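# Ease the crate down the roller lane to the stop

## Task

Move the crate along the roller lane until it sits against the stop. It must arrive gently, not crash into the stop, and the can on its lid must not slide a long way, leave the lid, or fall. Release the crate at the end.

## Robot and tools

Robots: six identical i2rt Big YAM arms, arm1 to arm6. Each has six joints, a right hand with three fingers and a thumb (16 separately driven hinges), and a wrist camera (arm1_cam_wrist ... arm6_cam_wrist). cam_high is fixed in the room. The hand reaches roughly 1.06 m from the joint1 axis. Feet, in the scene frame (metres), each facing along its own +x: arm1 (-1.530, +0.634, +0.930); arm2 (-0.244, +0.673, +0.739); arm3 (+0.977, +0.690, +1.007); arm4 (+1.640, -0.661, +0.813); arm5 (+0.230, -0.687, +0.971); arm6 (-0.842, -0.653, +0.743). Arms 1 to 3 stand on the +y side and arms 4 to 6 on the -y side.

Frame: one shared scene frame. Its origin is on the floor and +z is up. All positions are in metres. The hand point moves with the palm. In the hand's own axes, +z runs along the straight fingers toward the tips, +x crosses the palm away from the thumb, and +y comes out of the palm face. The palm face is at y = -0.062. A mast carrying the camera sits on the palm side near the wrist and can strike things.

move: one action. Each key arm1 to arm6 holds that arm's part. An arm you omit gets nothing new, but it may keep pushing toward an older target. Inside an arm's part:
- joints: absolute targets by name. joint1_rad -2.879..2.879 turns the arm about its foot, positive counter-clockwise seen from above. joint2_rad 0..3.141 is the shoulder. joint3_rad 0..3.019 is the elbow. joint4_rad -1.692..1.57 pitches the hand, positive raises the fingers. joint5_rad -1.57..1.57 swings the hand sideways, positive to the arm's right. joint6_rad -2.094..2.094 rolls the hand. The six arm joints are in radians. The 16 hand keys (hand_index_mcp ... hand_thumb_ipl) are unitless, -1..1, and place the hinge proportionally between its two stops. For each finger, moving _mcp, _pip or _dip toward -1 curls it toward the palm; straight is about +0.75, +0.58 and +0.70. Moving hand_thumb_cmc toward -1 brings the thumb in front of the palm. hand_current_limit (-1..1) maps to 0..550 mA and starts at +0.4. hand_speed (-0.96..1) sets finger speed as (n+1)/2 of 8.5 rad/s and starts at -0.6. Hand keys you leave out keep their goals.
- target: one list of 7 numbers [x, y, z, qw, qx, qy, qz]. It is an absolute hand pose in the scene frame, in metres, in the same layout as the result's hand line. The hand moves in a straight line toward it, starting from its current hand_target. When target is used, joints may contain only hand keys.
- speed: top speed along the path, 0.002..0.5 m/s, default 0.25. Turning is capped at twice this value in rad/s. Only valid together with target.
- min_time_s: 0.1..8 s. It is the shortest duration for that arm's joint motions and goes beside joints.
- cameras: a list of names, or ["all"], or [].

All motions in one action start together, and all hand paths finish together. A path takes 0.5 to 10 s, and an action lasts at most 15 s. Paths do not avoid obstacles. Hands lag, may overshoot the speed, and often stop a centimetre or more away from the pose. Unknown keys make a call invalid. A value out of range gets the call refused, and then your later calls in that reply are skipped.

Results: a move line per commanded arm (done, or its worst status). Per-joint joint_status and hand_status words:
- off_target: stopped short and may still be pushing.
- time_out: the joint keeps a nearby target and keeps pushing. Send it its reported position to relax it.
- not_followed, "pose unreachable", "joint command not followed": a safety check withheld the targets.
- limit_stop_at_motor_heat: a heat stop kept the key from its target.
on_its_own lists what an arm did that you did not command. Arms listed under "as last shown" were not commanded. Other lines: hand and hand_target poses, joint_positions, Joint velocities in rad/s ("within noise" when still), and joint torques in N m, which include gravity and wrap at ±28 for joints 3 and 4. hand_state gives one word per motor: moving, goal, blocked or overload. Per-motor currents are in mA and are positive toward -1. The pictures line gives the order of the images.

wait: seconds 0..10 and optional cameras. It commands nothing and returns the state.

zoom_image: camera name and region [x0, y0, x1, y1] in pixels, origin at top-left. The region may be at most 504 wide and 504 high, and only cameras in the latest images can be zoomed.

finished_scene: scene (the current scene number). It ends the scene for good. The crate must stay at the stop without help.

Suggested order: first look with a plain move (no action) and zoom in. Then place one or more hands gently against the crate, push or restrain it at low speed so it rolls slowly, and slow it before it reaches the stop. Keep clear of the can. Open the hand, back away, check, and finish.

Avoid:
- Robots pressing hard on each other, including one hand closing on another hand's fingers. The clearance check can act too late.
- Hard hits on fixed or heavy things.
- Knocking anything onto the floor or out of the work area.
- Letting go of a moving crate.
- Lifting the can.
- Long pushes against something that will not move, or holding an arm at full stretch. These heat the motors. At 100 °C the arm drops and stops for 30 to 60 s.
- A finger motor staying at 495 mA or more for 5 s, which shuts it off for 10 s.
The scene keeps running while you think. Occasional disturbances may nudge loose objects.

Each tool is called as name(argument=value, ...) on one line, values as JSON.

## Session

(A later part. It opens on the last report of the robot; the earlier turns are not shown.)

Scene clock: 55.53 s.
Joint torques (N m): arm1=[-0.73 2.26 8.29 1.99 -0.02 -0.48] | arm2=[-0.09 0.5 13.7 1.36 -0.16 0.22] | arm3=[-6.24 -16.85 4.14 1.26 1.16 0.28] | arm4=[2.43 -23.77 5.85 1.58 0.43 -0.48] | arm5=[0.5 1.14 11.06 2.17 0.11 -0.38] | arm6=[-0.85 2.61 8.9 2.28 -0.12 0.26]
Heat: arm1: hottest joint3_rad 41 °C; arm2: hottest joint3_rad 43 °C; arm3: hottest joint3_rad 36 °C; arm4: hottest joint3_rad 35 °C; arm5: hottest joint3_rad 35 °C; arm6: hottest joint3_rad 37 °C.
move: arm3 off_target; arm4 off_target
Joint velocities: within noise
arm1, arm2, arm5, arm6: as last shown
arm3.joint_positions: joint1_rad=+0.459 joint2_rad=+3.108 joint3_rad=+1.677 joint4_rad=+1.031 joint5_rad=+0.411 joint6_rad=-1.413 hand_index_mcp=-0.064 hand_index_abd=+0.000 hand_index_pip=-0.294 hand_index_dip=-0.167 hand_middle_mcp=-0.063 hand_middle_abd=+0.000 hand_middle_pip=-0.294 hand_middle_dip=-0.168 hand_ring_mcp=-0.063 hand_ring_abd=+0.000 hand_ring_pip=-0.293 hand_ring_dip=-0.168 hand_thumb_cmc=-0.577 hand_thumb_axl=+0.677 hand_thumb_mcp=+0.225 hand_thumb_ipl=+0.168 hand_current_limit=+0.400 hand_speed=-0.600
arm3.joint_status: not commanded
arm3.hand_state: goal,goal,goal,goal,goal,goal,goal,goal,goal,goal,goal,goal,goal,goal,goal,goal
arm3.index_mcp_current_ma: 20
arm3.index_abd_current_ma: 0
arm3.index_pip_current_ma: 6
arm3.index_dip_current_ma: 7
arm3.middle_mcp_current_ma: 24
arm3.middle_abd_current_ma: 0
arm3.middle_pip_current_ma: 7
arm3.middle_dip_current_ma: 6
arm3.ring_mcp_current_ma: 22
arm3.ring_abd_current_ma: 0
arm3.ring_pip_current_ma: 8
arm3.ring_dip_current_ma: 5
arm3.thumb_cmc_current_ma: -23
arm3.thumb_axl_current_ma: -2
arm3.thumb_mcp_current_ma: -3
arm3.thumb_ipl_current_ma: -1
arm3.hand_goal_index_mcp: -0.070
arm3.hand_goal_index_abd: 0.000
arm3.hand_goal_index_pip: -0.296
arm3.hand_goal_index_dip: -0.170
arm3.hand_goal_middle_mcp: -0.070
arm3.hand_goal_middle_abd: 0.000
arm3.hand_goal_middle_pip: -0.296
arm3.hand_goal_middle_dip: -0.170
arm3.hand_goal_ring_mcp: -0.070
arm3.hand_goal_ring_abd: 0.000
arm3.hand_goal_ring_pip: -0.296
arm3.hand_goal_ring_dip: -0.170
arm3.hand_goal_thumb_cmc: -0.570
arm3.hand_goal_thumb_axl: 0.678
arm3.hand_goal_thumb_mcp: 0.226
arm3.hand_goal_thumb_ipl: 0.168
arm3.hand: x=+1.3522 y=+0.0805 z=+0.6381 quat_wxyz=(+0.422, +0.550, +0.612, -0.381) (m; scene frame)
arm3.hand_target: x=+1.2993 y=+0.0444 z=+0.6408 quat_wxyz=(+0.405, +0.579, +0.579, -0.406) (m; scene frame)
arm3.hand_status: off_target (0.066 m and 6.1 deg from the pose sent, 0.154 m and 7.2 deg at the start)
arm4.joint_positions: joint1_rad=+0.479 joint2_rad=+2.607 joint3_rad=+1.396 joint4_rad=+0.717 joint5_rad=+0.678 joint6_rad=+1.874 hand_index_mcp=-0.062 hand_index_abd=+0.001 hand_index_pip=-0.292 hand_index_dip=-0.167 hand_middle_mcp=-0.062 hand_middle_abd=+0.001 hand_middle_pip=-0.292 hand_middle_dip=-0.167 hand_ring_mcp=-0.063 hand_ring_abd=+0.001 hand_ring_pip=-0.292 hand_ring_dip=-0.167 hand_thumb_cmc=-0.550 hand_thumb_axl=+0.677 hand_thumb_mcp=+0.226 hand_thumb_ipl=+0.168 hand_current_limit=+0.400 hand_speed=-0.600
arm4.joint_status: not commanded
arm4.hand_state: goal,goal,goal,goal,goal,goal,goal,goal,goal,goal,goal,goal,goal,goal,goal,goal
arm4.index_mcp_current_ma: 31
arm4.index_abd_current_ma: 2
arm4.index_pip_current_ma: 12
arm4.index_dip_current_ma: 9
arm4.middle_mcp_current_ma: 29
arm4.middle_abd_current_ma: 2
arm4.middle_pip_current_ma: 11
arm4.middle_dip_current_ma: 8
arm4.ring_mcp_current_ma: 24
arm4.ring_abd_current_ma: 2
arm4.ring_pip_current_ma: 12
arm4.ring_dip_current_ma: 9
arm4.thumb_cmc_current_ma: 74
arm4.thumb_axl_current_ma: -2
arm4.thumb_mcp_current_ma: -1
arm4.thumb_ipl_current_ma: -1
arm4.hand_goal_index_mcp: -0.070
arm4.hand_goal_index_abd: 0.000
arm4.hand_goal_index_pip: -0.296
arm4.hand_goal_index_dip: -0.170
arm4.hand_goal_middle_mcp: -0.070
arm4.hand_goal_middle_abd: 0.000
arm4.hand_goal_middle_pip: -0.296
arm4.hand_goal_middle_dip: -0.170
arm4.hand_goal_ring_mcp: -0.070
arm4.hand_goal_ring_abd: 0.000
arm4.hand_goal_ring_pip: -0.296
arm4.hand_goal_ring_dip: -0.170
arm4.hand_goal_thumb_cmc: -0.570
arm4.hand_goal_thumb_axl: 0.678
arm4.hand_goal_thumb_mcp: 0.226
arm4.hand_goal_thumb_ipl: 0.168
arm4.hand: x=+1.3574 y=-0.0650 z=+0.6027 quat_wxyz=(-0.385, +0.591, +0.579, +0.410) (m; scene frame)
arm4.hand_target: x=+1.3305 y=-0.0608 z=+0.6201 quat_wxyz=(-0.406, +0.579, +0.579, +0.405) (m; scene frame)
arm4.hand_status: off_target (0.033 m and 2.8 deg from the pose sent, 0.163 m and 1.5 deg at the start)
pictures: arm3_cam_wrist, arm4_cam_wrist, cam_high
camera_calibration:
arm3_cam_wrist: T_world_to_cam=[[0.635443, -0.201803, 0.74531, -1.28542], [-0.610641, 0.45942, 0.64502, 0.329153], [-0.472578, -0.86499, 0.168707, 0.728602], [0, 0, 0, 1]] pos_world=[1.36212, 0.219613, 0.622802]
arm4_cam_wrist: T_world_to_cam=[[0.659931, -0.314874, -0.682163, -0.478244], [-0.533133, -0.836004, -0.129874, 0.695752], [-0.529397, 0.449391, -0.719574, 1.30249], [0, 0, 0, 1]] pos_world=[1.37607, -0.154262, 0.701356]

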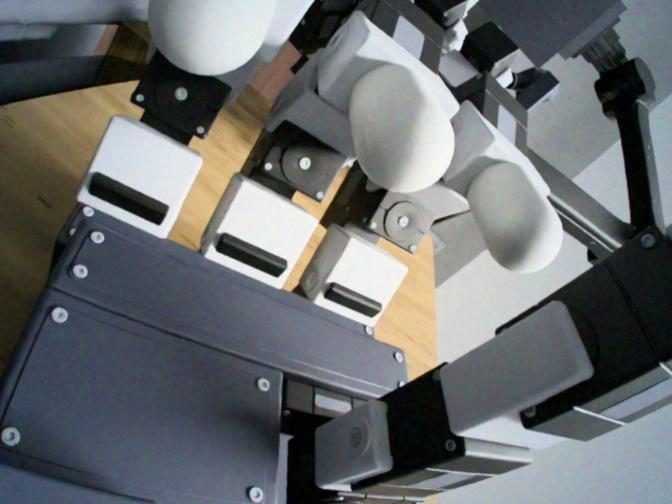

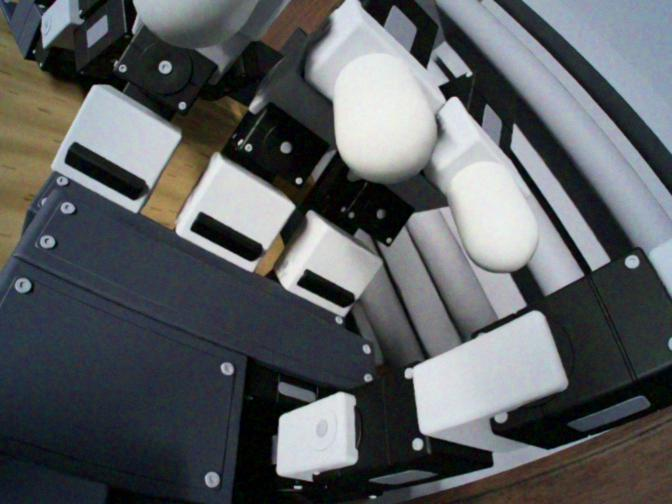

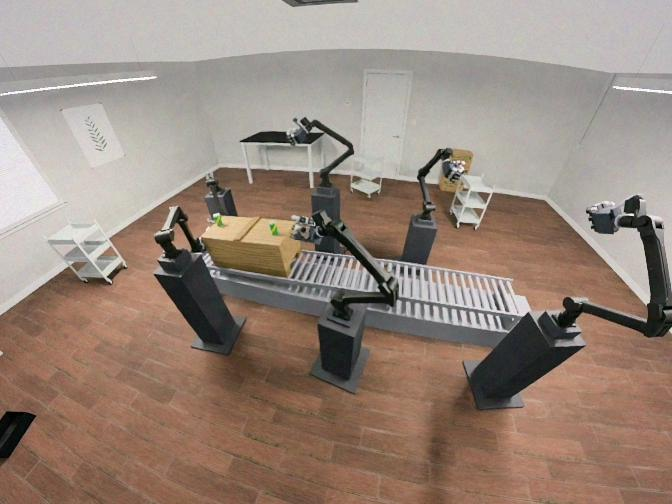

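move(arm3={"target": [1.51, 0.03, 0.64, 0.4056, 0.5792, 0.5792, -0.4056], "speed": 0.055}, arm4={"target": [1.56, -0.06, 0.62, 0.4056, -0.5792, -0.5792, -0.4056], "speed": 0.055}, cameras=["cam_high", "arm4_cam_wrist"])

zoom_image(camera="cam_high", region=[160, 180, 320, 300])

Scene clock: 61.90 s.
Joint torques (N m): arm1=[-0.73 2.26 8.29 1.98 -0.01 -0.48] | arm2=[0.09 0.62 13.65 1.36 -0.16 0.22] | arm3=[-6.36 -18.84 5.04 0.59 1.79 0.27] | arm4=[0.32 -19.37 1.85 2.39 0.27 -0.5] | arm5=[0.15 1.08 11.15 2.09 0.04 -0.42] | arm6=[-0.79 2.67 8.9 2.29 -0.12 0.26]
Heat: arm1: hottest joint3_rad 41 °C; arm2: hottest joint3_rad 44 °C; arm3: hottest joint3_rad 36 °C; arm4: hottest joint3_rad 34 °C; arm5: hottest joint3_rad 38 °C; arm6: hottest joint3_rad 38 °C.
move: arm3 off_target; arm4 done
Joint velocities: within noise
arm1, arm2, arm5, arm6: as last shown
arm3.joint_positions: joint1_rad=+0.749 joint2_rad=+3.131 joint3_rad=+2.119 joint4_rad=+0.468 joint5_rad=+0.637 joint6_rad=-1.246 hand_index_mcp=-0.064 hand_index_abd=+0.000 hand_index_pip=-0.294 hand_index_dip=-0.167 hand_middle_mcp=-0.063 hand_middle_abd=+0.000 hand_middle_pip=-0.294 hand_middle_dip=-0.168 hand_ring_mcp=-0.063 hand_ring_abd=+0.000 hand_ring_pip=-0.293 hand_ring_dip=-0.168 hand_thumb_cmc=-0.577 hand_thumb_axl=+0.677 hand_thumb_mcp=+0.225 hand_thumb_ipl=+0.168 hand_current_limit=+0.400 hand_speed=-0.600
arm3.joint_status: not commanded
arm3.hand_state: goal,goal,goal,goal,goal,goal,goal,goal,goal,goal,goal,goal,goal,goal,goal,goal
arm3.index_mcp_current_ma: 20
arm3.index_abd_current_ma: 0
arm3.index_pip_current_ma: 6
arm3.index_dip_current_ma: 7
arm3.middle_mcp_current_ma: 24
arm3.middle_abd_current_ma: 0
arm3.middle_pip_current_ma: 7
arm3.middle_dip_current_ma: 6
arm3.ring_mcp_current_ma: 22
arm3.ring_abd_current_ma: 0
arm3.ring_pip_current_ma: 8
arm3.ring_dip_current_ma: 5
arm3.thumb_cmc_current_ma: -23
arm3.thumb_axl_current_ma: -2
arm3.thumb_mcp_current_ma: -3
arm3.thumb_ipl_current_ma: -1
arm3.hand_goal_index_mcp: -0.070
arm3.hand_goal_index_abd: 0.000
arm3.hand_goal_index_pip: -0.296
arm3.hand_goal_index_dip: -0.170
arm3.hand_goal_middle_mcp: -0.070
arm3.hand_goal_middle_abd: 0.000
arm3.hand_goal_middle_pip: -0.296
arm3.hand_goal_middle_dip: -0.170
arm3.hand_goal_ring_mcp: -0.070
arm3.hand_goal_ring_abd: 0.000
arm3.hand_goal_ring_pip: -0.296
arm3.hand_goal_ring_dip: -0.170
arm3.hand_goal_thumb_cmc: -0.570
arm3.hand_goal_thumb_axl: 0.678
arm3.hand_goal_thumb_mcp: 0.226
arm3.hand_goal_thumb_ipl: 0.168
arm3.hand: x=+1.5784 y=+0.0859 z=+0.6645 quat_wxyz=(+0.404, +0.552, +0.634, -0.361) (m; scene frame)
arm3.hand_target: x=+1.5065 y=+0.0395 z=+0.6455 quat_wxyz=(+0.365, +0.588, +0.609, -0.388) (m; scene frame)
arm3.hand_status: off_target (0.092 m and 8.7 deg from the pose sent, 0.166 m and 6.1 deg at the start; a joint's target at an end of its range on 83 of 153 steps)
arm4.joint_positions: joint1_rad=+0.137 joint2_rad=+2.528 joint3_rad=+1.053 joint4_rad=+1.090 joint5_rad=+0.335 joint6_rad=+1.705 hand_index_mcp=-0.062 hand_index_abd=+0.001 hand_index_pip=-0.292 hand_index_dip=-0.167 hand_middle_mcp=-0.062 hand_middle_abd=+0.001 hand_middle_pip=-0.292 hand_middle_dip=-0.167 hand_ring_mcp=-0.063 hand_ring_abd=+0.001 hand_ring_pip=-0.292 hand_ring_dip=-0.167 hand_thumb_cmc=-0.550 hand_thumb_axl=+0.677 hand_thumb_mcp=+0.226 hand_thumb_ipl=+0.168 hand_current_limit=+0.400 hand_speed=-0.600
arm4.joint_status: not commanded
arm4.hand_state: goal,goal,goal,goal,goal,goal,goal,goal,goal,goal,goal,goal,goal,goal,goal,goal
arm4.index_mcp_current_ma: 31
arm4.index_abd_current_ma: 2
arm4.index_pip_current_ma: 12
arm4.index_dip_current_ma: 9
arm4.middle_mcp_current_ma: 29
arm4.middle_abd_current_ma: 2
arm4.middle_pip_current_ma: 11
arm4.middle_dip_current_ma: 8
arm4.ring_mcp_current_ma: 24
arm4.ring_abd_current_ma: 2
arm4.ring_pip_current_ma: 12
arm4.ring_dip_current_ma: 9
arm4.thumb_cmc_current_ma: 74
arm4.thumb_axl_current_ma: -2
arm4.thumb_mcp_current_ma: -1
arm4.thumb_ipl_current_ma: -1
arm4.hand_goal_index_mcp: -0.070
arm4.hand_goal_index_abd: 0.000
arm4.hand_goal_index_pip: -0.296
arm4.hand_goal_index_dip: -0.170
arm4.hand_goal_middle_mcp: -0.070
arm4.hand_goal_middle_abd: 0.000
arm4.hand_goal_middle_pip: -0.296
arm4.hand_goal_middle_dip: -0.170
arm4.hand_goal_ring_mcp: -0.070
arm4.hand_goal_ring_abd: 0.000
arm4.hand_goal_ring_pip: -0.296
arm4.hand_goal_ring_dip: -0.170
arm4.hand_goal_thumb_cmc: -0.570
arm4.hand_goal_thumb_axl: 0.678
arm4.hand_goal_thumb_mcp: 0.226
arm4.hand_goal_thumb_ipl: 0.168
arm4.hand: x=+1.5596 y=-0.0614 z=+0.6153 quat_wxyz=(-0.401, +0.583, +0.581, +0.402) (m; scene frame)
arm4.hand_target: x=+1.5599 y=-0.0599 z=+0.6201 quat_wxyz=(-0.406, +0.579, +0.579, +0.406) (m; scene frame)
arm4.hand_status: done (0.005 m and 0.8 deg from the pose sent, 0.204 m and 2.8 deg at the start)
pictures: arm4_cam_wrist, cam_high
camera_calibration:
arm4_cam_wrist: T_world_to_cam=[[0.654417, -0.284664, -0.700503, -0.580194], [-0.510369, -0.849852, -0.131437, 0.772806], [-0.557908, 0.443529, -0.701441, 1.44992], [0, 0, 0, 1]] pos_world=[1.58303, -0.151473, 0.712183]

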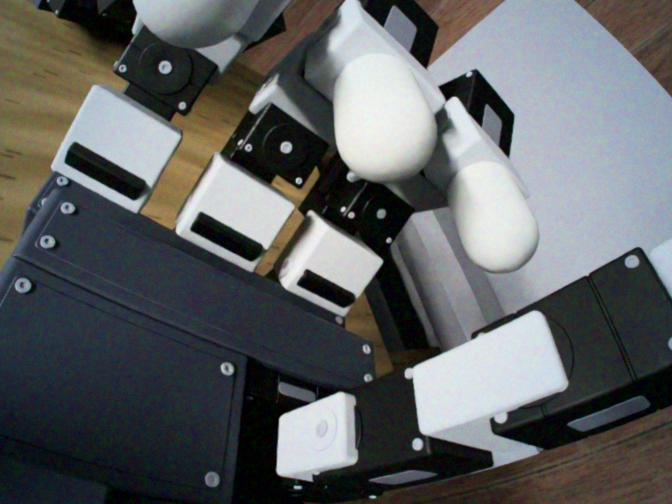

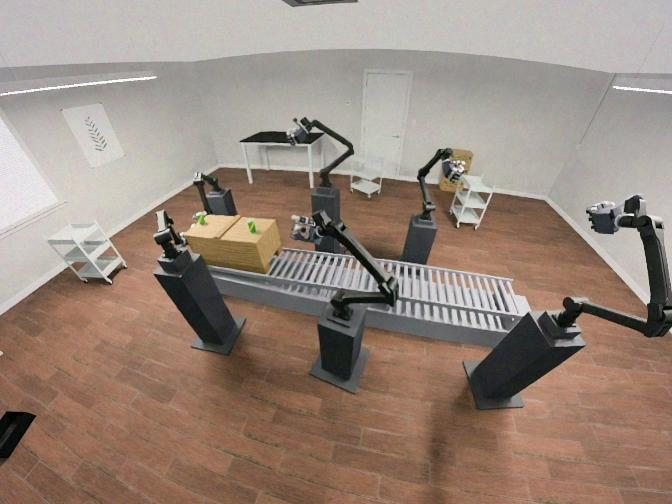

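Scaled by 3.150 from the camera's 672x504 image, which has a finer 960x720 frame.

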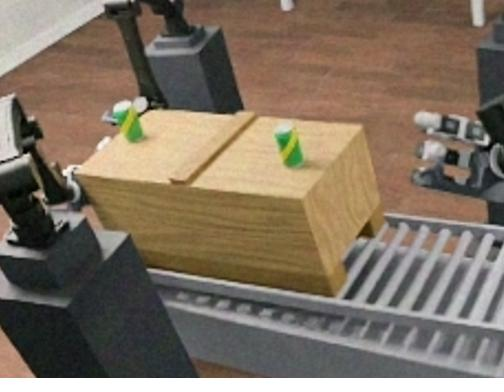

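move(arm4={"target": [1.50, -0.06, 0.62, 0.4056, -0.5792, -0.5792, -0.4056], "speed": 0.06})

move(arm3={"target": [1.58, 0.28, 0.72, 0.4056, 0.5792, 0.5792, -0.4056], "speed": 0.12}, cameras=["cam_high", "arm4_cam_wrist"])

zoom_image(camera="cam_high", region=[160, 180, 320, 300])

Scene clock: 64.70 s.
Joint torques (N m): arm1=[-0.73 2.26 8.29 1.99 -0.02 -0.48] | arm2=[-0.03 0.79 13.67 1.39 -0.16 0.24] | arm3=[-5.66 -18.9 4.96 0.94 0.84 0.25] | arm4=[7.12 -18.96 6.05 0.84 0.6 -0.26] | arm5=[-0.15 0.79 11.11 2.13 0.1 -0.4] | arm6=[-0.85 2.61 8.88 2.28 -0.12 0.26]
Heat: arm1: hottest joint3_rad 41 °C; arm2: hottest joint3_rad 45 °C; arm3: hottest joint3_rad 36 °C; arm4: hottest joint2_rad 34 °C; arm5: hottest joint3_rad 39 °C; arm6: hottest joint3_rad 38 °C.
move: arm4 off_target
Joint velocities: within noise
arm1, arm2, arm3, arm5, arm6: as last shown
arm3.joint_positions: joint1_rad=+0.740 joint2_rad=+3.131 joint3_rad=+2.119 joint4_rad=+0.460 joint5_rad=+0.657 joint6_rad=-1.240 hand_index_mcp=-0.064 hand_index_abd=+0.000 hand_index_pip=-0.294 hand_index_dip=-0.167 hand_middle_mcp=-0.063 hand_middle_abd=+0.000 hand_middle_pip=-0.294 hand_middle_dip=-0.168 hand_ring_mcp=-0.063 hand_ring_abd=+0.000 hand_ring_pip=-0.293 hand_ring_dip=-0.168 hand_thumb_cmc=-0.577 hand_thumb_axl=+0.677 hand_thumb_mcp=+0.225 hand_thumb_ipl=+0.168 hand_current_limit=+0.400 hand_speed=-0.600
arm3.hand: x=+1.5691 y=+0.0786 z=+0.6635 quat_wxyz=(+0.397, +0.559, +0.627, -0.370) (m; scene frame)
arm3.hand_target: x=+1.5065 y=+0.0395 z=+0.6454 quat_wxyz=(+0.365, +0.588, +0.609, -0.388) (m; scene frame)
arm4.joint_positions: joint1_rad=+0.159 joint2_rad=+2.523 joint3_rad=+1.059 joint4_rad=+1.059 joint5_rad=+0.433 joint6_rad=+1.731 hand_index_mcp=-0.062 hand_index_abd=+0.001 hand_index_pip=-0.292 hand_index_dip=-0.167 hand_middle_mcp=-0.062 hand_middle_abd=+0.001 hand_middle_pip=-0.292 hand_middle_dip=-0.167 hand_ring_mcp=-0.063 hand_ring_abd=+0.001 hand_ring_pip=-0.292 hand_ring_dip=-0.167 hand_thumb_cmc=-0.550 hand_thumb_axl=+0.677 hand_thumb_mcp=+0.226 hand_thumb_ipl=+0.168 hand_current_limit=+0.400 hand_speed=-0.600
arm4.joint_status: not commanded
arm4.hand_state: goal,goal,goal,goal,goal,goal,goal,goal,goal,goal,goal,goal,goal,goal,goal,goal
arm4.index_mcp_current_ma: 31
arm4.index_abd_current_ma: 2
arm4.index_pip_current_ma: 12
arm4.index_dip_current_ma: 9
arm4.middle_mcp_current_ma: 29
arm4.middle_abd_current_ma: 2
arm4.middle_pip_current_ma: 11
arm4.middle_dip_current_ma: 8
arm4.ring_mcp_current_ma: 24
arm4.ring_abd_current_ma: 2
arm4.ring_pip_current_ma: 12
arm4.ring_dip_current_ma: 9
arm4.thumb_cmc_current_ma: 74
arm4.thumb_axl_current_ma: -2
arm4.thumb_mcp_current_ma: -1
arm4.thumb_ipl_current_ma: -1
arm4.hand_goal_index_mcp: -0.070
arm4.hand_goal_index_abd: 0.000
arm4.hand_goal_index_pip: -0.296
arm4.hand_goal_index_dip: -0.170
arm4.hand_goal_middle_mcp: -0.070
arm4.hand_goal_middle_abd: 0.000
arm4.hand_goal_middle_pip: -0.296
arm4.hand_goal_middle_dip: -0.170
arm4.hand_goal_ring_mcp: -0.070
arm4.hand_goal_ring_abd: 0.000
arm4.hand_goal_ring_pip: -0.296
arm4.hand_goal_ring_dip: -0.170
arm4.hand_goal_thumb_cmc: -0.570
arm4.hand_goal_thumb_axl: 0.678
arm4.hand_goal_thumb_mcp: 0.226
arm4.hand_goal_thumb_ipl: 0.168
arm4.hand: x=+1.5616 y=-0.0695 z=+0.6178 quat_wxyz=(-0.380, +0.602, +0.561, +0.421) (m; scene frame)
arm4.hand_target: x=+1.5015 y=-0.0635 z=+0.6213 quat_wxyz=(-0.406, +0.579, +0.579, +0.405) (m; scene frame)
arm4.hand_status: off_target (0.062 m and 4.8 deg from the pose sent, 0.060 m and 0.8 deg at the start)
pictures: none

Scene clock: 67.73 s.
Joint torques (N m): arm1=[-0.73 2.2 8.29 1.99 -0.02 -0.48] | arm2=[-0.03 0.62 13.64 1.33 -0.13 0.23] | arm3=[1.96 -19.55 2.86 0.62 0.85 0.35] | arm4=[6.24 -19.6 5.3 1.03 0.57 -0.26] | arm5=[0.56 0.62 11.18 2.11 0.06 -0.4] | arm6=[-0.85 2.61 8.9 2.29 -0.12 0.26]
Heat: arm1: hottest joint3_rad 41 °C; arm2: hottest joint3_rad 45 °C; arm3: hottest joint3_rad 36 °C; arm4: hottest joint2_rad 34 °C; arm5: hottest joint3_rad 40 °C; arm6: hottest joint3_rad 38 °C.
move: arm3 off_target
Joint velocities: within noise
arm1.joint_positions: joint1_rad=+0.007 joint2_rad=+0.623 joint3_rad=+1.321 joint4_rad=-1.273 joint5_rad=+0.004 joint6_rad=+1.010 hand_index_mcp=-0.064 hand_index_abd=+0.001 hand_index_pip=-0.293 hand_index_dip=-0.167 hand_middle_mcp=-0.064 hand_middle_abd=+0.001 hand_middle_pip=-0.293 hand_middle_dip=-0.167 hand_ring_mcp=-0.064 hand_ring_abd=+0.001 hand_ring_pip=-0.292 hand_ring_dip=-0.167 hand_thumb_cmc=-0.554 hand_thumb_axl=+0.677 hand_thumb_mcp=+0.225 hand_thumb_ipl=+0.168 hand_current_limit=+0.400 hand_speed=-0.600
arm1.joint_status: not commanded
arm1.hand_state: goal,goal,goal,goal,goal,goal,goal,goal,goal,goal,goal,goal,goal,goal,goal,goal
arm1.index_mcp_current_ma: 19
arm1.index_abd_current_ma: 1
arm1.index_pip_current_ma: 8
arm1.index_dip_current_ma: 6
arm1.middle_mcp_current_ma: 18
arm1.middle_abd_current_ma: 1
arm1.middle_pip_current_ma: 8
arm1.middle_dip_current_ma: 7
arm1.ring_mcp_current_ma: 17
arm1.ring_abd_current_ma: 1
arm1.ring_pip_current_ma: 9
arm1.ring_dip_current_ma: 6
arm1.thumb_cmc_current_ma: 51
arm1.thumb_axl_current_ma: -2
arm1.thumb_mcp_current_ma: -2
arm1.thumb_ipl_current_ma: -1
arm1.hand_goal_index_mcp: -0.070
arm1.hand_goal_index_abd: 0.000
arm1.hand_goal_index_pip: -0.296
arm1.hand_goal_index_dip: -0.170
arm1.hand_goal_middle_mcp: -0.070
arm1.hand_goal_middle_abd: 0.000
arm1.hand_goal_middle_pip: -0.296
arm1.hand_goal_middle_dip: -0.170
arm1.hand_goal_ring_mcp: -0.070
arm1.hand_goal_ring_abd: 0.000
arm1.hand_goal_ring_pip: -0.296
arm1.hand_goal_ring_dip: -0.170
arm1.hand_goal_thumb_cmc: -0.570
arm1.hand_goal_thumb_axl: 0.678
arm1.hand_goal_thumb_mcp: 0.226
arm1.hand_goal_thumb_ipl: 0.168
arm1.hand: x=-1.5655 y=+0.3590 z=+1.4716 quat_wxyz=(+0.399, +0.803, -0.352, +0.270) (m; scene frame)
arm1.hand_target: x=-1.5659 y=+0.3566 z=+1.4684 quat_wxyz=(+0.395, +0.807, -0.351, +0.264) (m; scene frame)
arm1.hand_status: not commanded
arm2.joint_positions: joint1_rad=+1.431 joint2_rad=+0.598 joint3_rad=+1.257 joint4_rad=-1.194 joint5_rad=+0.303 joint6_rad=-0.806 hand_index_mcp=-0.066 hand_index_abd=+0.000 hand_index_pip=-0.294 hand_index_dip=-0.168 hand_middle_mcp=-0.067 hand_middle_abd=+0.000 hand_middle_pip=-0.294 hand_middle_dip=-0.168 hand_ring_mcp=-0.067 hand_ring_abd=+0.000 hand_ring_pip=-0.294 hand_ring_dip=-0.168 hand_thumb_cmc=-0.578 hand_thumb_axl=+0.677 hand_thumb_mcp=+0.226 hand_thumb_ipl=+0.168 hand_current_limit=+0.400 hand_speed=-0.600
arm2.joint_status: not commanded
arm2.hand_state: goal,goal,goal,goal,goal,goal,goal,goal,goal,goal,goal,goal,goal,goal,goal,goal
arm2.index_mcp_current_ma: 2
arm2.index_abd_current_ma: 0
arm2.index_pip_current_ma: 1
arm2.index_dip_current_ma: 1
arm2.middle_mcp_current_ma: 1
arm2.middle_abd_current_ma: 0
arm2.middle_pip_current_ma: 1
arm2.middle_dip_current_ma: 1
arm2.ring_mcp_current_ma: 1
arm2.ring_abd_current_ma: 0
arm2.ring_pip_current_ma: 0
arm2.ring_dip_current_ma: 1
arm2.thumb_cmc_current_ma: -5
arm2.thumb_axl_current_ma: 0
arm2.thumb_mcp_current_ma: 0
arm2.thumb_ipl_current_ma: 0
arm2.hand_goal_index_mcp: -0.070
arm2.hand_goal_index_abd: 0.000
arm2.hand_goal_index_pip: -0.296
arm2.hand_goal_index_dip: -0.170
arm2.hand_goal_middle_mcp: -0.070
arm2.hand_goal_middle_abd: 0.000
arm2.hand_goal_middle_pip: -0.296
arm2.hand_goal_middle_dip: -0.170
arm2.hand_goal_ring_mcp: -0.070
arm2.hand_goal_ring_abd: 0.000
arm2.hand_goal_ring_pip: -0.296
arm2.hand_goal_ring_dip: -0.170
arm2.hand_goal_thumb_cmc: -0.570
arm2.hand_goal_thumb_axl: 0.678
arm2.hand_goal_thumb_mcp: 0.226
arm2.hand_goal_thumb_ipl: 0.168
arm2.hand: x=+0.0494 y=+0.5596 z=+1.3028 quat_wxyz=(+0.499, +0.513, +0.698, -0.021) (m; scene frame)
arm2.hand_target: x=+0.0427 y=+0.5615 z=+1.3253 quat_wxyz=(+0.513, +0.514, +0.688, -0.013) (m; scene frame)
arm2.hand_status: not commanded
arm3.joint_positions: joint1_rad=+1.050 joint2_rad=+2.908 joint3_rad=+1.606 joint4_rad=+0.573 joint5_rad=+1.019 joint6_rad=-0.943 hand_index_mcp=-0.064 hand_index_abd=+0.000 hand_index_pip=-0.294 hand_index_dip=-0.167 hand_middle_mcp=-0.063 hand_middle_abd=+0.000 hand_middle_pip=-0.294 hand_middle_dip=-0.168 hand_ring_mcp=-0.064 hand_ring_abd=+0.000 hand_ring_pip=-0.293 hand_ring_dip=-0.168 hand_thumb_cmc=-0.577 hand_thumb_axl=+0.677 hand_thumb_mcp=+0.225 hand_thumb_ipl=+0.168 hand_current_limit=+0.400 hand_speed=-0.600
arm3.joint_status: not commanded
arm3.hand_state: goal,goal,goal,goal,goal,goal,goal,goal,goal,goal,goal,goal,goal,goal,goal,goal
arm3.index_mcp_current_ma: 19
arm3.index_abd_current_ma: 0
arm3.index_pip_current_ma: 6
arm3.index_dip_current_ma: 7
arm3.middle_mcp_current_ma: 23
arm3.middle_abd_current_ma: 0
arm3.middle_pip_current_ma: 7
arm3.middle_dip_current_ma: 6
arm3.ring_mcp_current_ma: 20
arm3.ring_abd_current_ma: 0
arm3.ring_pip_current_ma: 8
arm3.ring_dip_current_ma: 5
arm3.thumb_cmc_current_ma: -24
arm3.thumb_axl_current_ma: -2
arm3.thumb_mcp_current_ma: -3
arm3.thumb_ipl_current_ma: -1
arm3.hand_goal_index_mcp: -0.070
arm3.hand_goal_index_abd: 0.000
arm3.hand_goal_index_pip: -0.296
arm3.hand_goal_index_dip: -0.170
arm3.hand_goal_middle_mcp: -0.070
arm3.hand_goal_middle_abd: 0.000
arm3.hand_goal_middle_pip: -0.296
arm3.hand_goal_middle_dip: -0.170
arm3.hand_goal_ring_mcp: -0.070
arm3.hand_goal_ring_abd: 0.000
arm3.hand_goal_ring_pip: -0.296
arm3.hand_goal_ring_dip: -0.170
arm3.hand_goal_thumb_cmc: -0.570
arm3.hand_goal_thumb_axl: 0.678
arm3.hand_goal_thumb_mcp: 0.226
arm3.hand_goal_thumb_ipl: 0.168
arm3.hand: x=+1.5735 y=+0.2811 z=+0.7060 quat_wxyz=(+0.401, +0.576, +0.584, -0.408) (m; scene frame)
arm3.hand_target: x=+1.5800 y=+0.2800 z=+0.7199 quat_wxyz=(+0.406, +0.579, +0.579, -0.406) (m; scene frame)
arm3.hand_status: off_target (0.015 m and 0.9 deg from the pose sent, 0.209 m and 7.3 deg at the start)
arm4, arm5, arm6: as last shown
arm4.joint_positions: joint1_rad=+0.172 joint2_rad=+2.523 joint3_rad=+1.068 joint4_rad=+1.054 joint5_rad=+0.433 joint6_rad=+1.732 hand_index_mcp=-0.062 hand_index_abd=+0.001 hand_index_pip=-0.292 hand_index_dip=-0.167 hand_middle_mcp=-0.062 hand_middle_abd=+0.001 hand_middle_pip=-0.292 hand_middle_dip=-0.167 hand_ring_mcp=-0.063 hand_ring_abd=+0.001 hand_ring_pip=-0.292 hand_ring_dip=-0.167 hand_thumb_cmc=-0.550 hand_thumb_axl=+0.677 hand_thumb_mcp=+0.226 hand_thumb_ipl=+0.168 hand_current_limit=+0.400 hand_speed=-0.600
arm4.hand: x=+1.5522 y=-0.0674 z=+0.6186 quat_wxyz=(-0.384, +0.599, +0.565, +0.419) (m; scene frame)
arm4.hand_target: x=+1.5013 y=-0.0636 z=+0.6213 quat_wxyz=(-0.406, +0.579, +0.579, +0.405) (m; scene frame)
pictures: arm4_cam_wrist, cam_high
camera_calibration:
arm4_cam_wrist: T_world_to_cam=[[0.645293, -0.326115, -0.69083, -0.569444], [-0.561869, -0.815301, -0.139959, 0.851911], [-0.517592, 0.47847, -0.709341, 1.39541], [0, 0, 0, 1]] pos_world=[1.56837, -0.158804, 0.715668]

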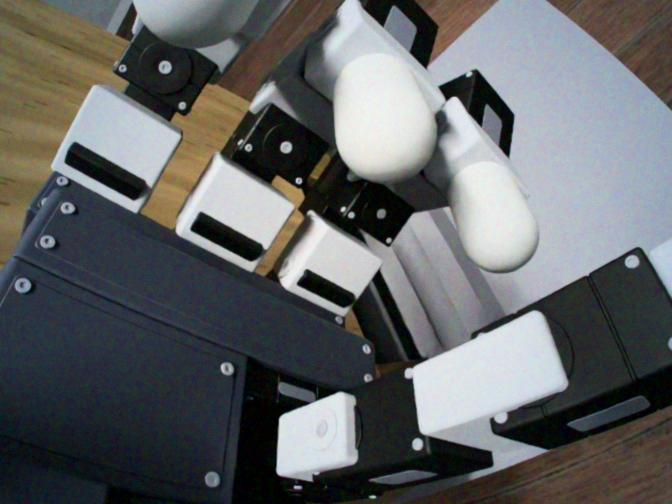

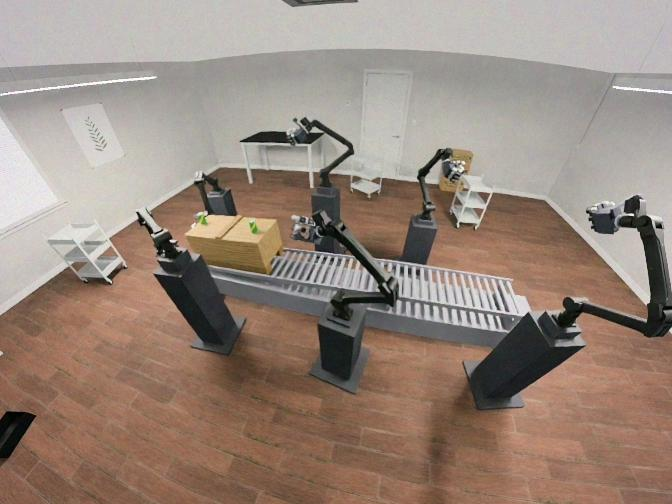

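Scaled by 3.150 from the camera's 672x504 image, which has a finer 960x720 frame.

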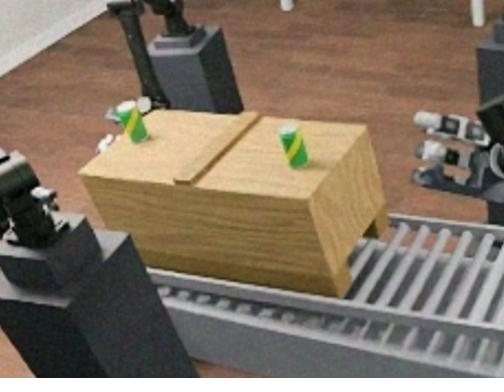

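move(arm4={"target": [1.66, -0.06, 0.63, 0.4056, -0.5792, -0.5792, -0.4056], "speed": 0.04}, arm3={"target": [1.45, 0.42, 1.05, 0.4056, 0.5792, 0.5792, -0.4056], "speed": 0.2}, cameras=["cam_high", "arm4_cam_wrist"])

zoom_image(camera="cam_high", region=[160, 180, 320, 300])

Scene clock: 73.40 s.
Joint torques (N m): arm1=[-0.73 2.2 8.29 1.98 -0.02 -0.48] | arm2=[-0.09 0.5 13.61 1.35 -0.16 0.22] | arm3=[2.32 -11.93 4.15 0.27 1.13 0.25] | arm4=[-0.03 -18.9 1.25 2.56 0.07 -0.47] | arm5=[0.15 1.73 11.17 2.17 0.07 -0.42] | arm6=[-0.85 2.61 8.88 2.29 -0.12 0.26]
Heat: arm1: hottest joint3_rad 42 °C; arm2: hottest joint3_rad 46 °C; arm3: hottest joint3_rad 36 °C; arm4: hottest joint2_rad 34 °C; arm5: hottest joint3_rad 41 °C; arm6: hottest joint3_rad 39 °C.
move: arm3 done; arm4 done
Joint velocities: within noise
arm1, arm2, arm5, arm6: as last shown
arm3.joint_positions: joint1_rad=+1.221 joint2_rad=+1.848 joint3_rad=+0.743 joint4_rad=+0.126 joint5_rad=+1.139 joint6_rad=-0.650 hand_index_mcp=-0.064 hand_index_abd=+0.000 hand_index_pip=-0.294 hand_index_dip=-0.167 hand_middle_mcp=-0.063 hand_middle_abd=+0.000 hand_middle_pip=-0.294 hand_middle_dip=-0.168 hand_ring_mcp=-0.064 hand_ring_abd=+0.000 hand_ring_pip=-0.293 hand_ring_dip=-0.168 hand_thumb_cmc=-0.577 hand_thumb_axl=+0.677 hand_thumb_mcp=+0.225 hand_thumb_ipl=+0.168 hand_current_limit=+0.400 hand_speed=-0.600
arm3.joint_status: not commanded
arm3.hand_state: goal,goal,goal,goal,goal,goal,goal,goal,goal,goal,goal,goal,goal,goal,goal,goal
arm3.index_mcp_current_ma: 19
arm3.index_abd_current_ma: 0
arm3.index_pip_current_ma: 6
arm3.index_dip_current_ma: 7
arm3.middle_mcp_current_ma: 23
arm3.middle_abd_current_ma: 0
arm3.middle_pip_current_ma: 7
arm3.middle_dip_current_ma: 6
arm3.ring_mcp_current_ma: 20
arm3.ring_abd_current_ma: 0
arm3.ring_pip_current_ma: 8
arm3.ring_dip_current_ma: 5
arm3.thumb_cmc_current_ma: -24
arm3.thumb_axl_current_ma: -2
arm3.thumb_mcp_current_ma: -3
arm3.thumb_ipl_current_ma: -1
arm3.hand_goal_index_mcp: -0.070
arm3.hand_goal_index_abd: 0.000
arm3.hand_goal_index_pip: -0.296
arm3.hand_goal_index_dip: -0.170
arm3.hand_goal_middle_mcp: -0.070
arm3.hand_goal_middle_abd: 0.000
arm3.hand_goal_middle_pip: -0.296
arm3.hand_goal_middle_dip: -0.170
arm3.hand_goal_ring_mcp: -0.070
arm3.hand_goal_ring_abd: 0.000
arm3.hand_goal_ring_pip: -0.296
arm3.hand_goal_ring_dip: -0.170
arm3.hand_goal_thumb_cmc: -0.570
arm3.hand_goal_thumb_axl: 0.678
arm3.hand_goal_thumb_mcp: 0.226
arm3.hand_goal_thumb_ipl: 0.168
arm3.hand: x=+1.4492 y=+0.4134 z=+1.0447 quat_wxyz=(+0.401, +0.581, +0.579, -0.408) (m; scene frame)
arm3.hand_target: x=+1.4500 y=+0.4198 z=+1.0500 quat_wxyz=(+0.406, +0.579, +0.579, -0.405) (m; scene frame)
arm3.hand_status: done (0.008 m and 0.6 deg from the pose sent, 0.391 m and 0.9 deg at the start)
arm4.joint_positions: joint1_rad=-0.066 joint2_rad=+2.499 joint3_rad=+0.973 joint4_rad=+1.159 joint5_rad=+0.141 joint6_rad=+1.628 hand_index_mcp=-0.063 hand_index_abd=+0.001 hand_index_pip=-0.292 hand_index_dip=-0.167 hand_middle_mcp=-0.064 hand_middle_abd=+0.001 hand_middle_pip=-0.293 hand_middle_dip=-0.167 hand_ring_mcp=-0.065 hand_ring_abd=+0.001 hand_ring_pip=-0.292 hand_ring_dip=-0.167 hand_thumb_cmc=-0.551 hand_thumb_axl=+0.677 hand_thumb_mcp=+0.225 hand_thumb_ipl=+0.168 hand_current_limit=+0.400 hand_speed=-0.600
arm4.joint_status: not commanded
arm4.hand_state: goal,goal,goal,goal,goal,goal,goal,goal,goal,goal,goal,goal,goal,goal,goal,goal
arm4.index_mcp_current_ma: 24
arm4.index_abd_current_ma: 2
arm4.index_pip_current_ma: 11
arm4.index_dip_current_ma: 9
arm4.middle_mcp_current_ma: 23
arm4.middle_abd_current_ma: 2
arm4.middle_pip_current_ma: 11
arm4.middle_dip_current_ma: 8
arm4.ring_mcp_current_ma: 18
arm4.ring_abd_current_ma: 2
arm4.ring_pip_current_ma: 12
arm4.ring_dip_current_ma: 9
arm4.thumb_cmc_current_ma: 73
arm4.thumb_axl_current_ma: -2
arm4.thumb_mcp_current_ma: -2
arm4.thumb_ipl_current_ma: -1
arm4.hand_goal_index_mcp: -0.070
arm4.hand_goal_index_abd: 0.000
arm4.hand_goal_index_pip: -0.296
arm4.hand_goal_index_dip: -0.170
arm4.hand_goal_middle_mcp: -0.070
arm4.hand_goal_middle_abd: 0.000
arm4.hand_goal_middle_pip: -0.296
arm4.hand_goal_middle_dip: -0.170
arm4.hand_goal_ring_mcp: -0.070
arm4.hand_goal_ring_abd: 0.000
arm4.hand_goal_ring_pip: -0.296
arm4.hand_goal_ring_dip: -0.170
arm4.hand_goal_thumb_cmc: -0.570
arm4.hand_goal_thumb_axl: 0.678
arm4.hand_goal_thumb_mcp: 0.226
arm4.hand_goal_thumb_ipl: 0.168
arm4.hand: x=+1.6555 y=-0.0600 z=+0.6252 quat_wxyz=(-0.403, +0.582, +0.582, +0.400) (m; scene frame)
arm4.hand_target: x=+1.6601 y=-0.0600 z=+0.6300 quat_wxyz=(-0.406, +0.579, +0.579, +0.406) (m; scene frame)
arm4.hand_status: done (0.007 m and 0.8 deg from the pose sent, 0.108 m and 4.1 deg at the start)
pictures: arm4_cam_wrist, cam_high
camera_calibration:
arm4_cam_wrist: T_world_to_cam=[[0.654099, -0.281299, -0.702157, -0.633881], [-0.506293, -0.852489, -0.130115, 0.816469], [-0.56198, 0.440606, -0.700032, 1.51541], [0, 0, 0, 1]] pos_world=[1.67962, -0.149978, 0.721986]

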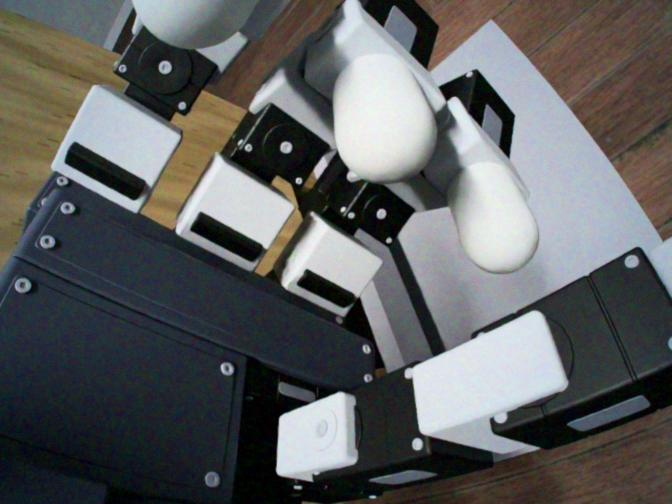

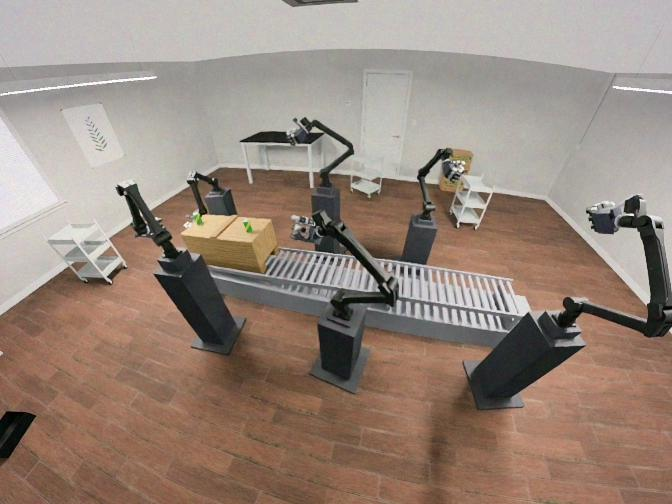

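Scaled by 3.150 from the camera's 672x504 image, which has a finer 960x720 frame.

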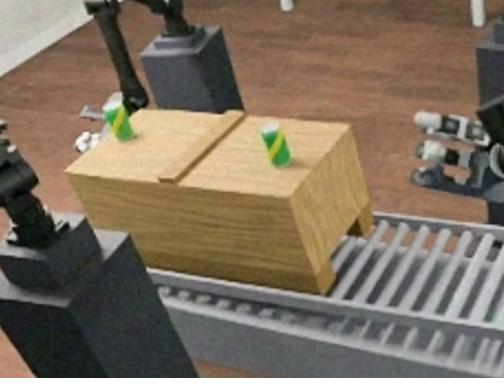

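move(arm4={"target": [1.76, -0.12, 0.75, 0.4056, -0.5792, -0.5792, -0.4056], "speed": 0.15}, cameras=["cam_high", "arm4_cam_wrist"])

zoom_image(camera="cam_high", region=[160, 180, 320, 300])

Scene clock: 75.90 s.
Joint torques (N m): arm1=[-0.73 2.2 8.29 1.99 -0.02 -0.48] | arm2=[0.15 0.62 13.64 1.39 -0.15 0.24] | arm3=[2.43 -12.51 4.11 0.32 1.13 0.28] | arm4=[0.15 -15.5 2.03 1.73 -0.02 -0.47] | arm5=[0.38 1.79 11.14 2.26 0.07 -0.39] | arm6=[-0.85 2.61 8.88 2.29 -0.12 0.27]
Heat: arm1: hottest joint3_rad 42 °C; arm2: hottest joint3_rad 46 °C; arm3: hottest joint3_rad 36 °C; arm4: hottest joint2_rad 34 °C; arm5: hottest joint3_rad 42 °C; arm6: hottest joint3_rad 39 °C.
move: arm4 done
Joint velocities: within noise
arm1, arm2, arm3, arm5: as last shown
arm3.joint_positions: joint1_rad=+1.221 joint2_rad=+1.848 joint3_rad=+0.743 joint4_rad=+0.125 joint5_rad=+1.139 joint6_rad=-0.650 hand_index_mcp=-0.064 hand_index_abd=+0.000 hand_index_pip=-0.294 hand_index_dip=-0.167 hand_middle_mcp=-0.063 hand_middle_abd=+0.000 hand_middle_pip=-0.294 hand_middle_dip=-0.168 hand_ring_mcp=-0.064 hand_ring_abd=+0.000 hand_ring_pip=-0.293 hand_ring_dip=-0.168 hand_thumb_cmc=-0.577 hand_thumb_axl=+0.677 hand_thumb_mcp=+0.225 hand_thumb_ipl=+0.168 hand_current_limit=+0.400 hand_speed=-0.600
arm3.hand_target: x=+1.4500 y=+0.4198 z=+1.0499 quat_wxyz=(+0.406, +0.579, +0.579, -0.405) (m; scene frame)
arm4.joint_positions: joint1_rad=-0.303 joint2_rad=+2.104 joint3_rad=+0.659 joint4_rad=+1.113 joint5_rad=-0.080 joint6_rad=+1.548 hand_index_mcp=-0.063 hand_index_abd=+0.001 hand_index_pip=-0.292 hand_index_dip=-0.167 hand_middle_mcp=-0.064 hand_middle_abd=+0.001 hand_middle_pip=-0.293 hand_middle_dip=-0.167 hand_ring_mcp=-0.065 hand_ring_abd=+0.001 hand_ring_pip=-0.292 hand_ring_dip=-0.167 hand_thumb_cmc=-0.551 hand_thumb_axl=+0.677 hand_thumb_mcp=+0.225 hand_thumb_ipl=+0.168 hand_current_limit=+0.400 hand_speed=-0.600
arm4.joint_status: not commanded
arm4.hand_state: goal,goal,goal,goal,goal,goal,goal,goal,goal,goal,goal,goal,goal,goal,goal,goal
arm4.index_mcp_current_ma: 24
arm4.index_abd_current_ma: 2
arm4.index_pip_current_ma: 11
arm4.index_dip_current_ma: 9
arm4.middle_mcp_current_ma: 23
arm4.middle_abd_current_ma: 2
arm4.middle_pip_current_ma: 11
arm4.middle_dip_current_ma: 8
arm4.ring_mcp_current_ma: 18
arm4.ring_abd_current_ma: 2
arm4.ring_pip_current_ma: 12
arm4.ring_dip_current_ma: 9
arm4.thumb_cmc_current_ma: 73
arm4.thumb_axl_current_ma: -2
arm4.thumb_mcp_current_ma: -2
arm4.thumb_ipl_current_ma: -1
arm4.hand_goal_index_mcp: -0.070
arm4.hand_goal_index_abd: 0.000
arm4.hand_goal_index_pip: -0.296
arm4.hand_goal_index_dip: -0.170
arm4.hand_goal_middle_mcp: -0.070
arm4.hand_goal_middle_abd: 0.000
arm4.hand_goal_middle_pip: -0.296
arm4.hand_goal_middle_dip: -0.170
arm4.hand_goal_ring_mcp: -0.070
arm4.hand_goal_ring_abd: 0.000
arm4.hand_goal_ring_pip: -0.296
arm4.hand_goal_ring_dip: -0.170
arm4.hand_goal_thumb_cmc: -0.570
arm4.hand_goal_thumb_axl: 0.678
arm4.hand_goal_thumb_mcp: 0.226
arm4.hand_goal_thumb_ipl: 0.168
arm4.hand: x=+1.7569 y=-0.1150 z=+0.7541 quat_wxyz=(-0.413, +0.576, +0.575, +0.409) (m; scene frame)
arm4.hand_target: x=+1.7599 y=-0.1200 z=+0.7500 quat_wxyz=(-0.406, +0.579, +0.579, +0.406) (m; scene frame)
arm4.hand_status: done (0.007 m and 1.1 deg from the pose sent, 0.174 m and 0.8 deg at the start)
arm6.joint_positions: joint1_rad=+0.292 joint2_rad=+0.593 joint3_rad=+1.448 joint4_rad=-1.391 joint5_rad=-0.050 joint6_rad=-1.491 hand_index_mcp=-0.058 hand_index_abd=+0.001 hand_index_pip=-0.293 hand_index_dip=-0.167 hand_middle_mcp=-0.059 hand_middle_abd=+0.001 hand_middle_pip=-0.292 hand_middle_dip=-0.168 hand_ring_mcp=-0.059 hand_ring_abd=+0.000 hand_ring_pip=-0.292 hand_ring_dip=-0.168 hand_thumb_cmc=-0.577 hand_thumb_axl=+0.677 hand_thumb_mcp=+0.226 hand_thumb_ipl=+0.168 hand_current_limit=+0.400 hand_speed=-0.600
arm6.joint_status: not commanded
arm6.hand_state: goal,goal,goal,goal,goal,goal,goal,goal,goal,goal,goal,goal,goal,goal,goal,goal
arm6.index_mcp_current_ma: 7
arm6.index_abd_current_ma: 0
arm6.index_pip_current_ma: 1
arm6.index_dip_current_ma: 1
arm6.middle_mcp_current_ma: 6
arm6.middle_abd_current_ma: 0
arm6.middle_pip_current_ma: 1
arm6.middle_dip_current_ma: 0
arm6.ring_mcp_current_ma: 6
arm6.ring_abd_current_ma: 0
arm6.ring_pip_current_ma: 1
arm6.ring_dip_current_ma: 0
arm6.thumb_cmc_current_ma: -2
arm6.thumb_axl_current_ma: 0
arm6.thumb_mcp_current_ma: 0
arm6.thumb_ipl_current_ma: 0
arm6.hand_goal_index_mcp: -0.070
arm6.hand_goal_index_abd: 0.000
arm6.hand_goal_index_pip: -0.296
arm6.hand_goal_index_dip: -0.170
arm6.hand_goal_middle_mcp: -0.070
arm6.hand_goal_middle_abd: 0.000
arm6.hand_goal_middle_pip: -0.296
arm6.hand_goal_middle_dip: -0.170
arm6.hand_goal_ring_mcp: -0.070
arm6.hand_goal_ring_abd: 0.000
arm6.hand_goal_ring_pip: -0.296
arm6.hand_goal_ring_dip: -0.170
arm6.hand_goal_thumb_cmc: -0.570
arm6.hand_goal_thumb_axl: 0.678
arm6.hand_goal_thumb_mcp: 0.226
arm6.hand_goal_thumb_ipl: 0.168
arm6.hand: x=-1.0047 y=-0.4839 z=+1.3326 quat_wxyz=(+0.256, -0.697, +0.515, +0.429) (m; scene frame)
arm6.hand_target: x=-1.0049 y=-0.4895 z=+1.3427 quat_wxyz=(+0.262, -0.696, +0.505, +0.438) (m; scene frame)
arm6.hand_status: not commanded
pictures: arm4_cam_wrist, cam_high
camera_calibration:
arm4_cam_wrist: T_world_to_cam=[[0.65305, -0.258896, -0.711687, -0.613516], [-0.507078, -0.847479, -0.157006, 0.85994], [-0.562492, 0.463414, -0.684727, 1.67879], [0, 0, 0, 1]] pos_world=[1.78102, -0.208032, 0.847899]

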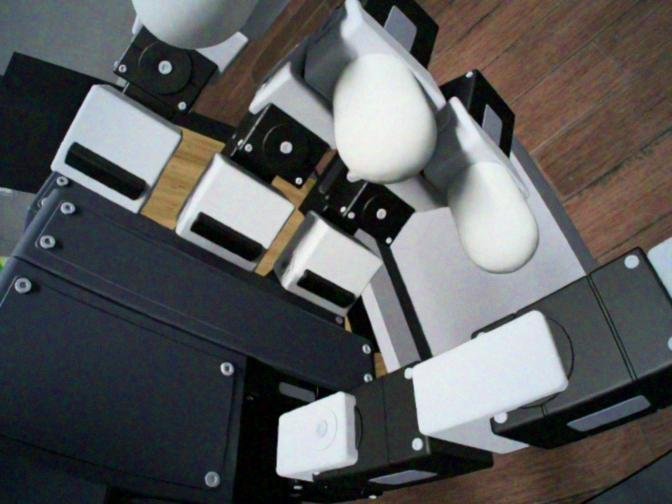

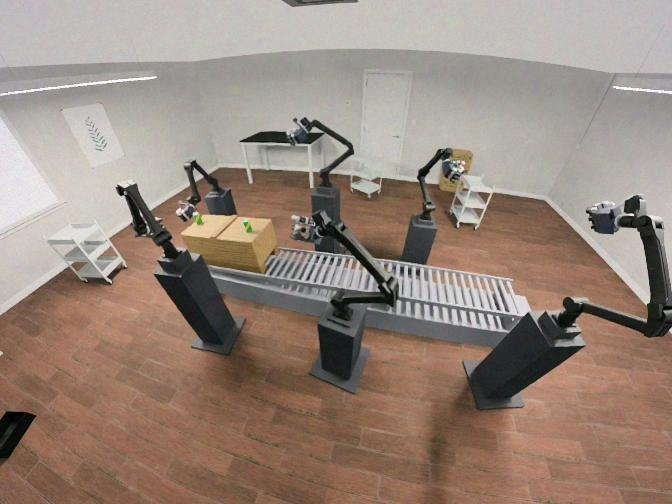

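Scaled by 3.150 from the camera's 672x504 image, which has a finer 960x720 frame.

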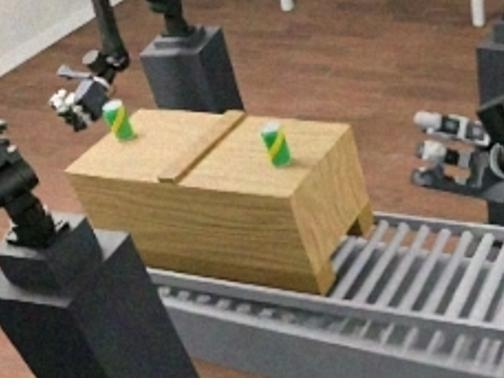

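finished_scene(scene=3)

The scene is finished: the task was done.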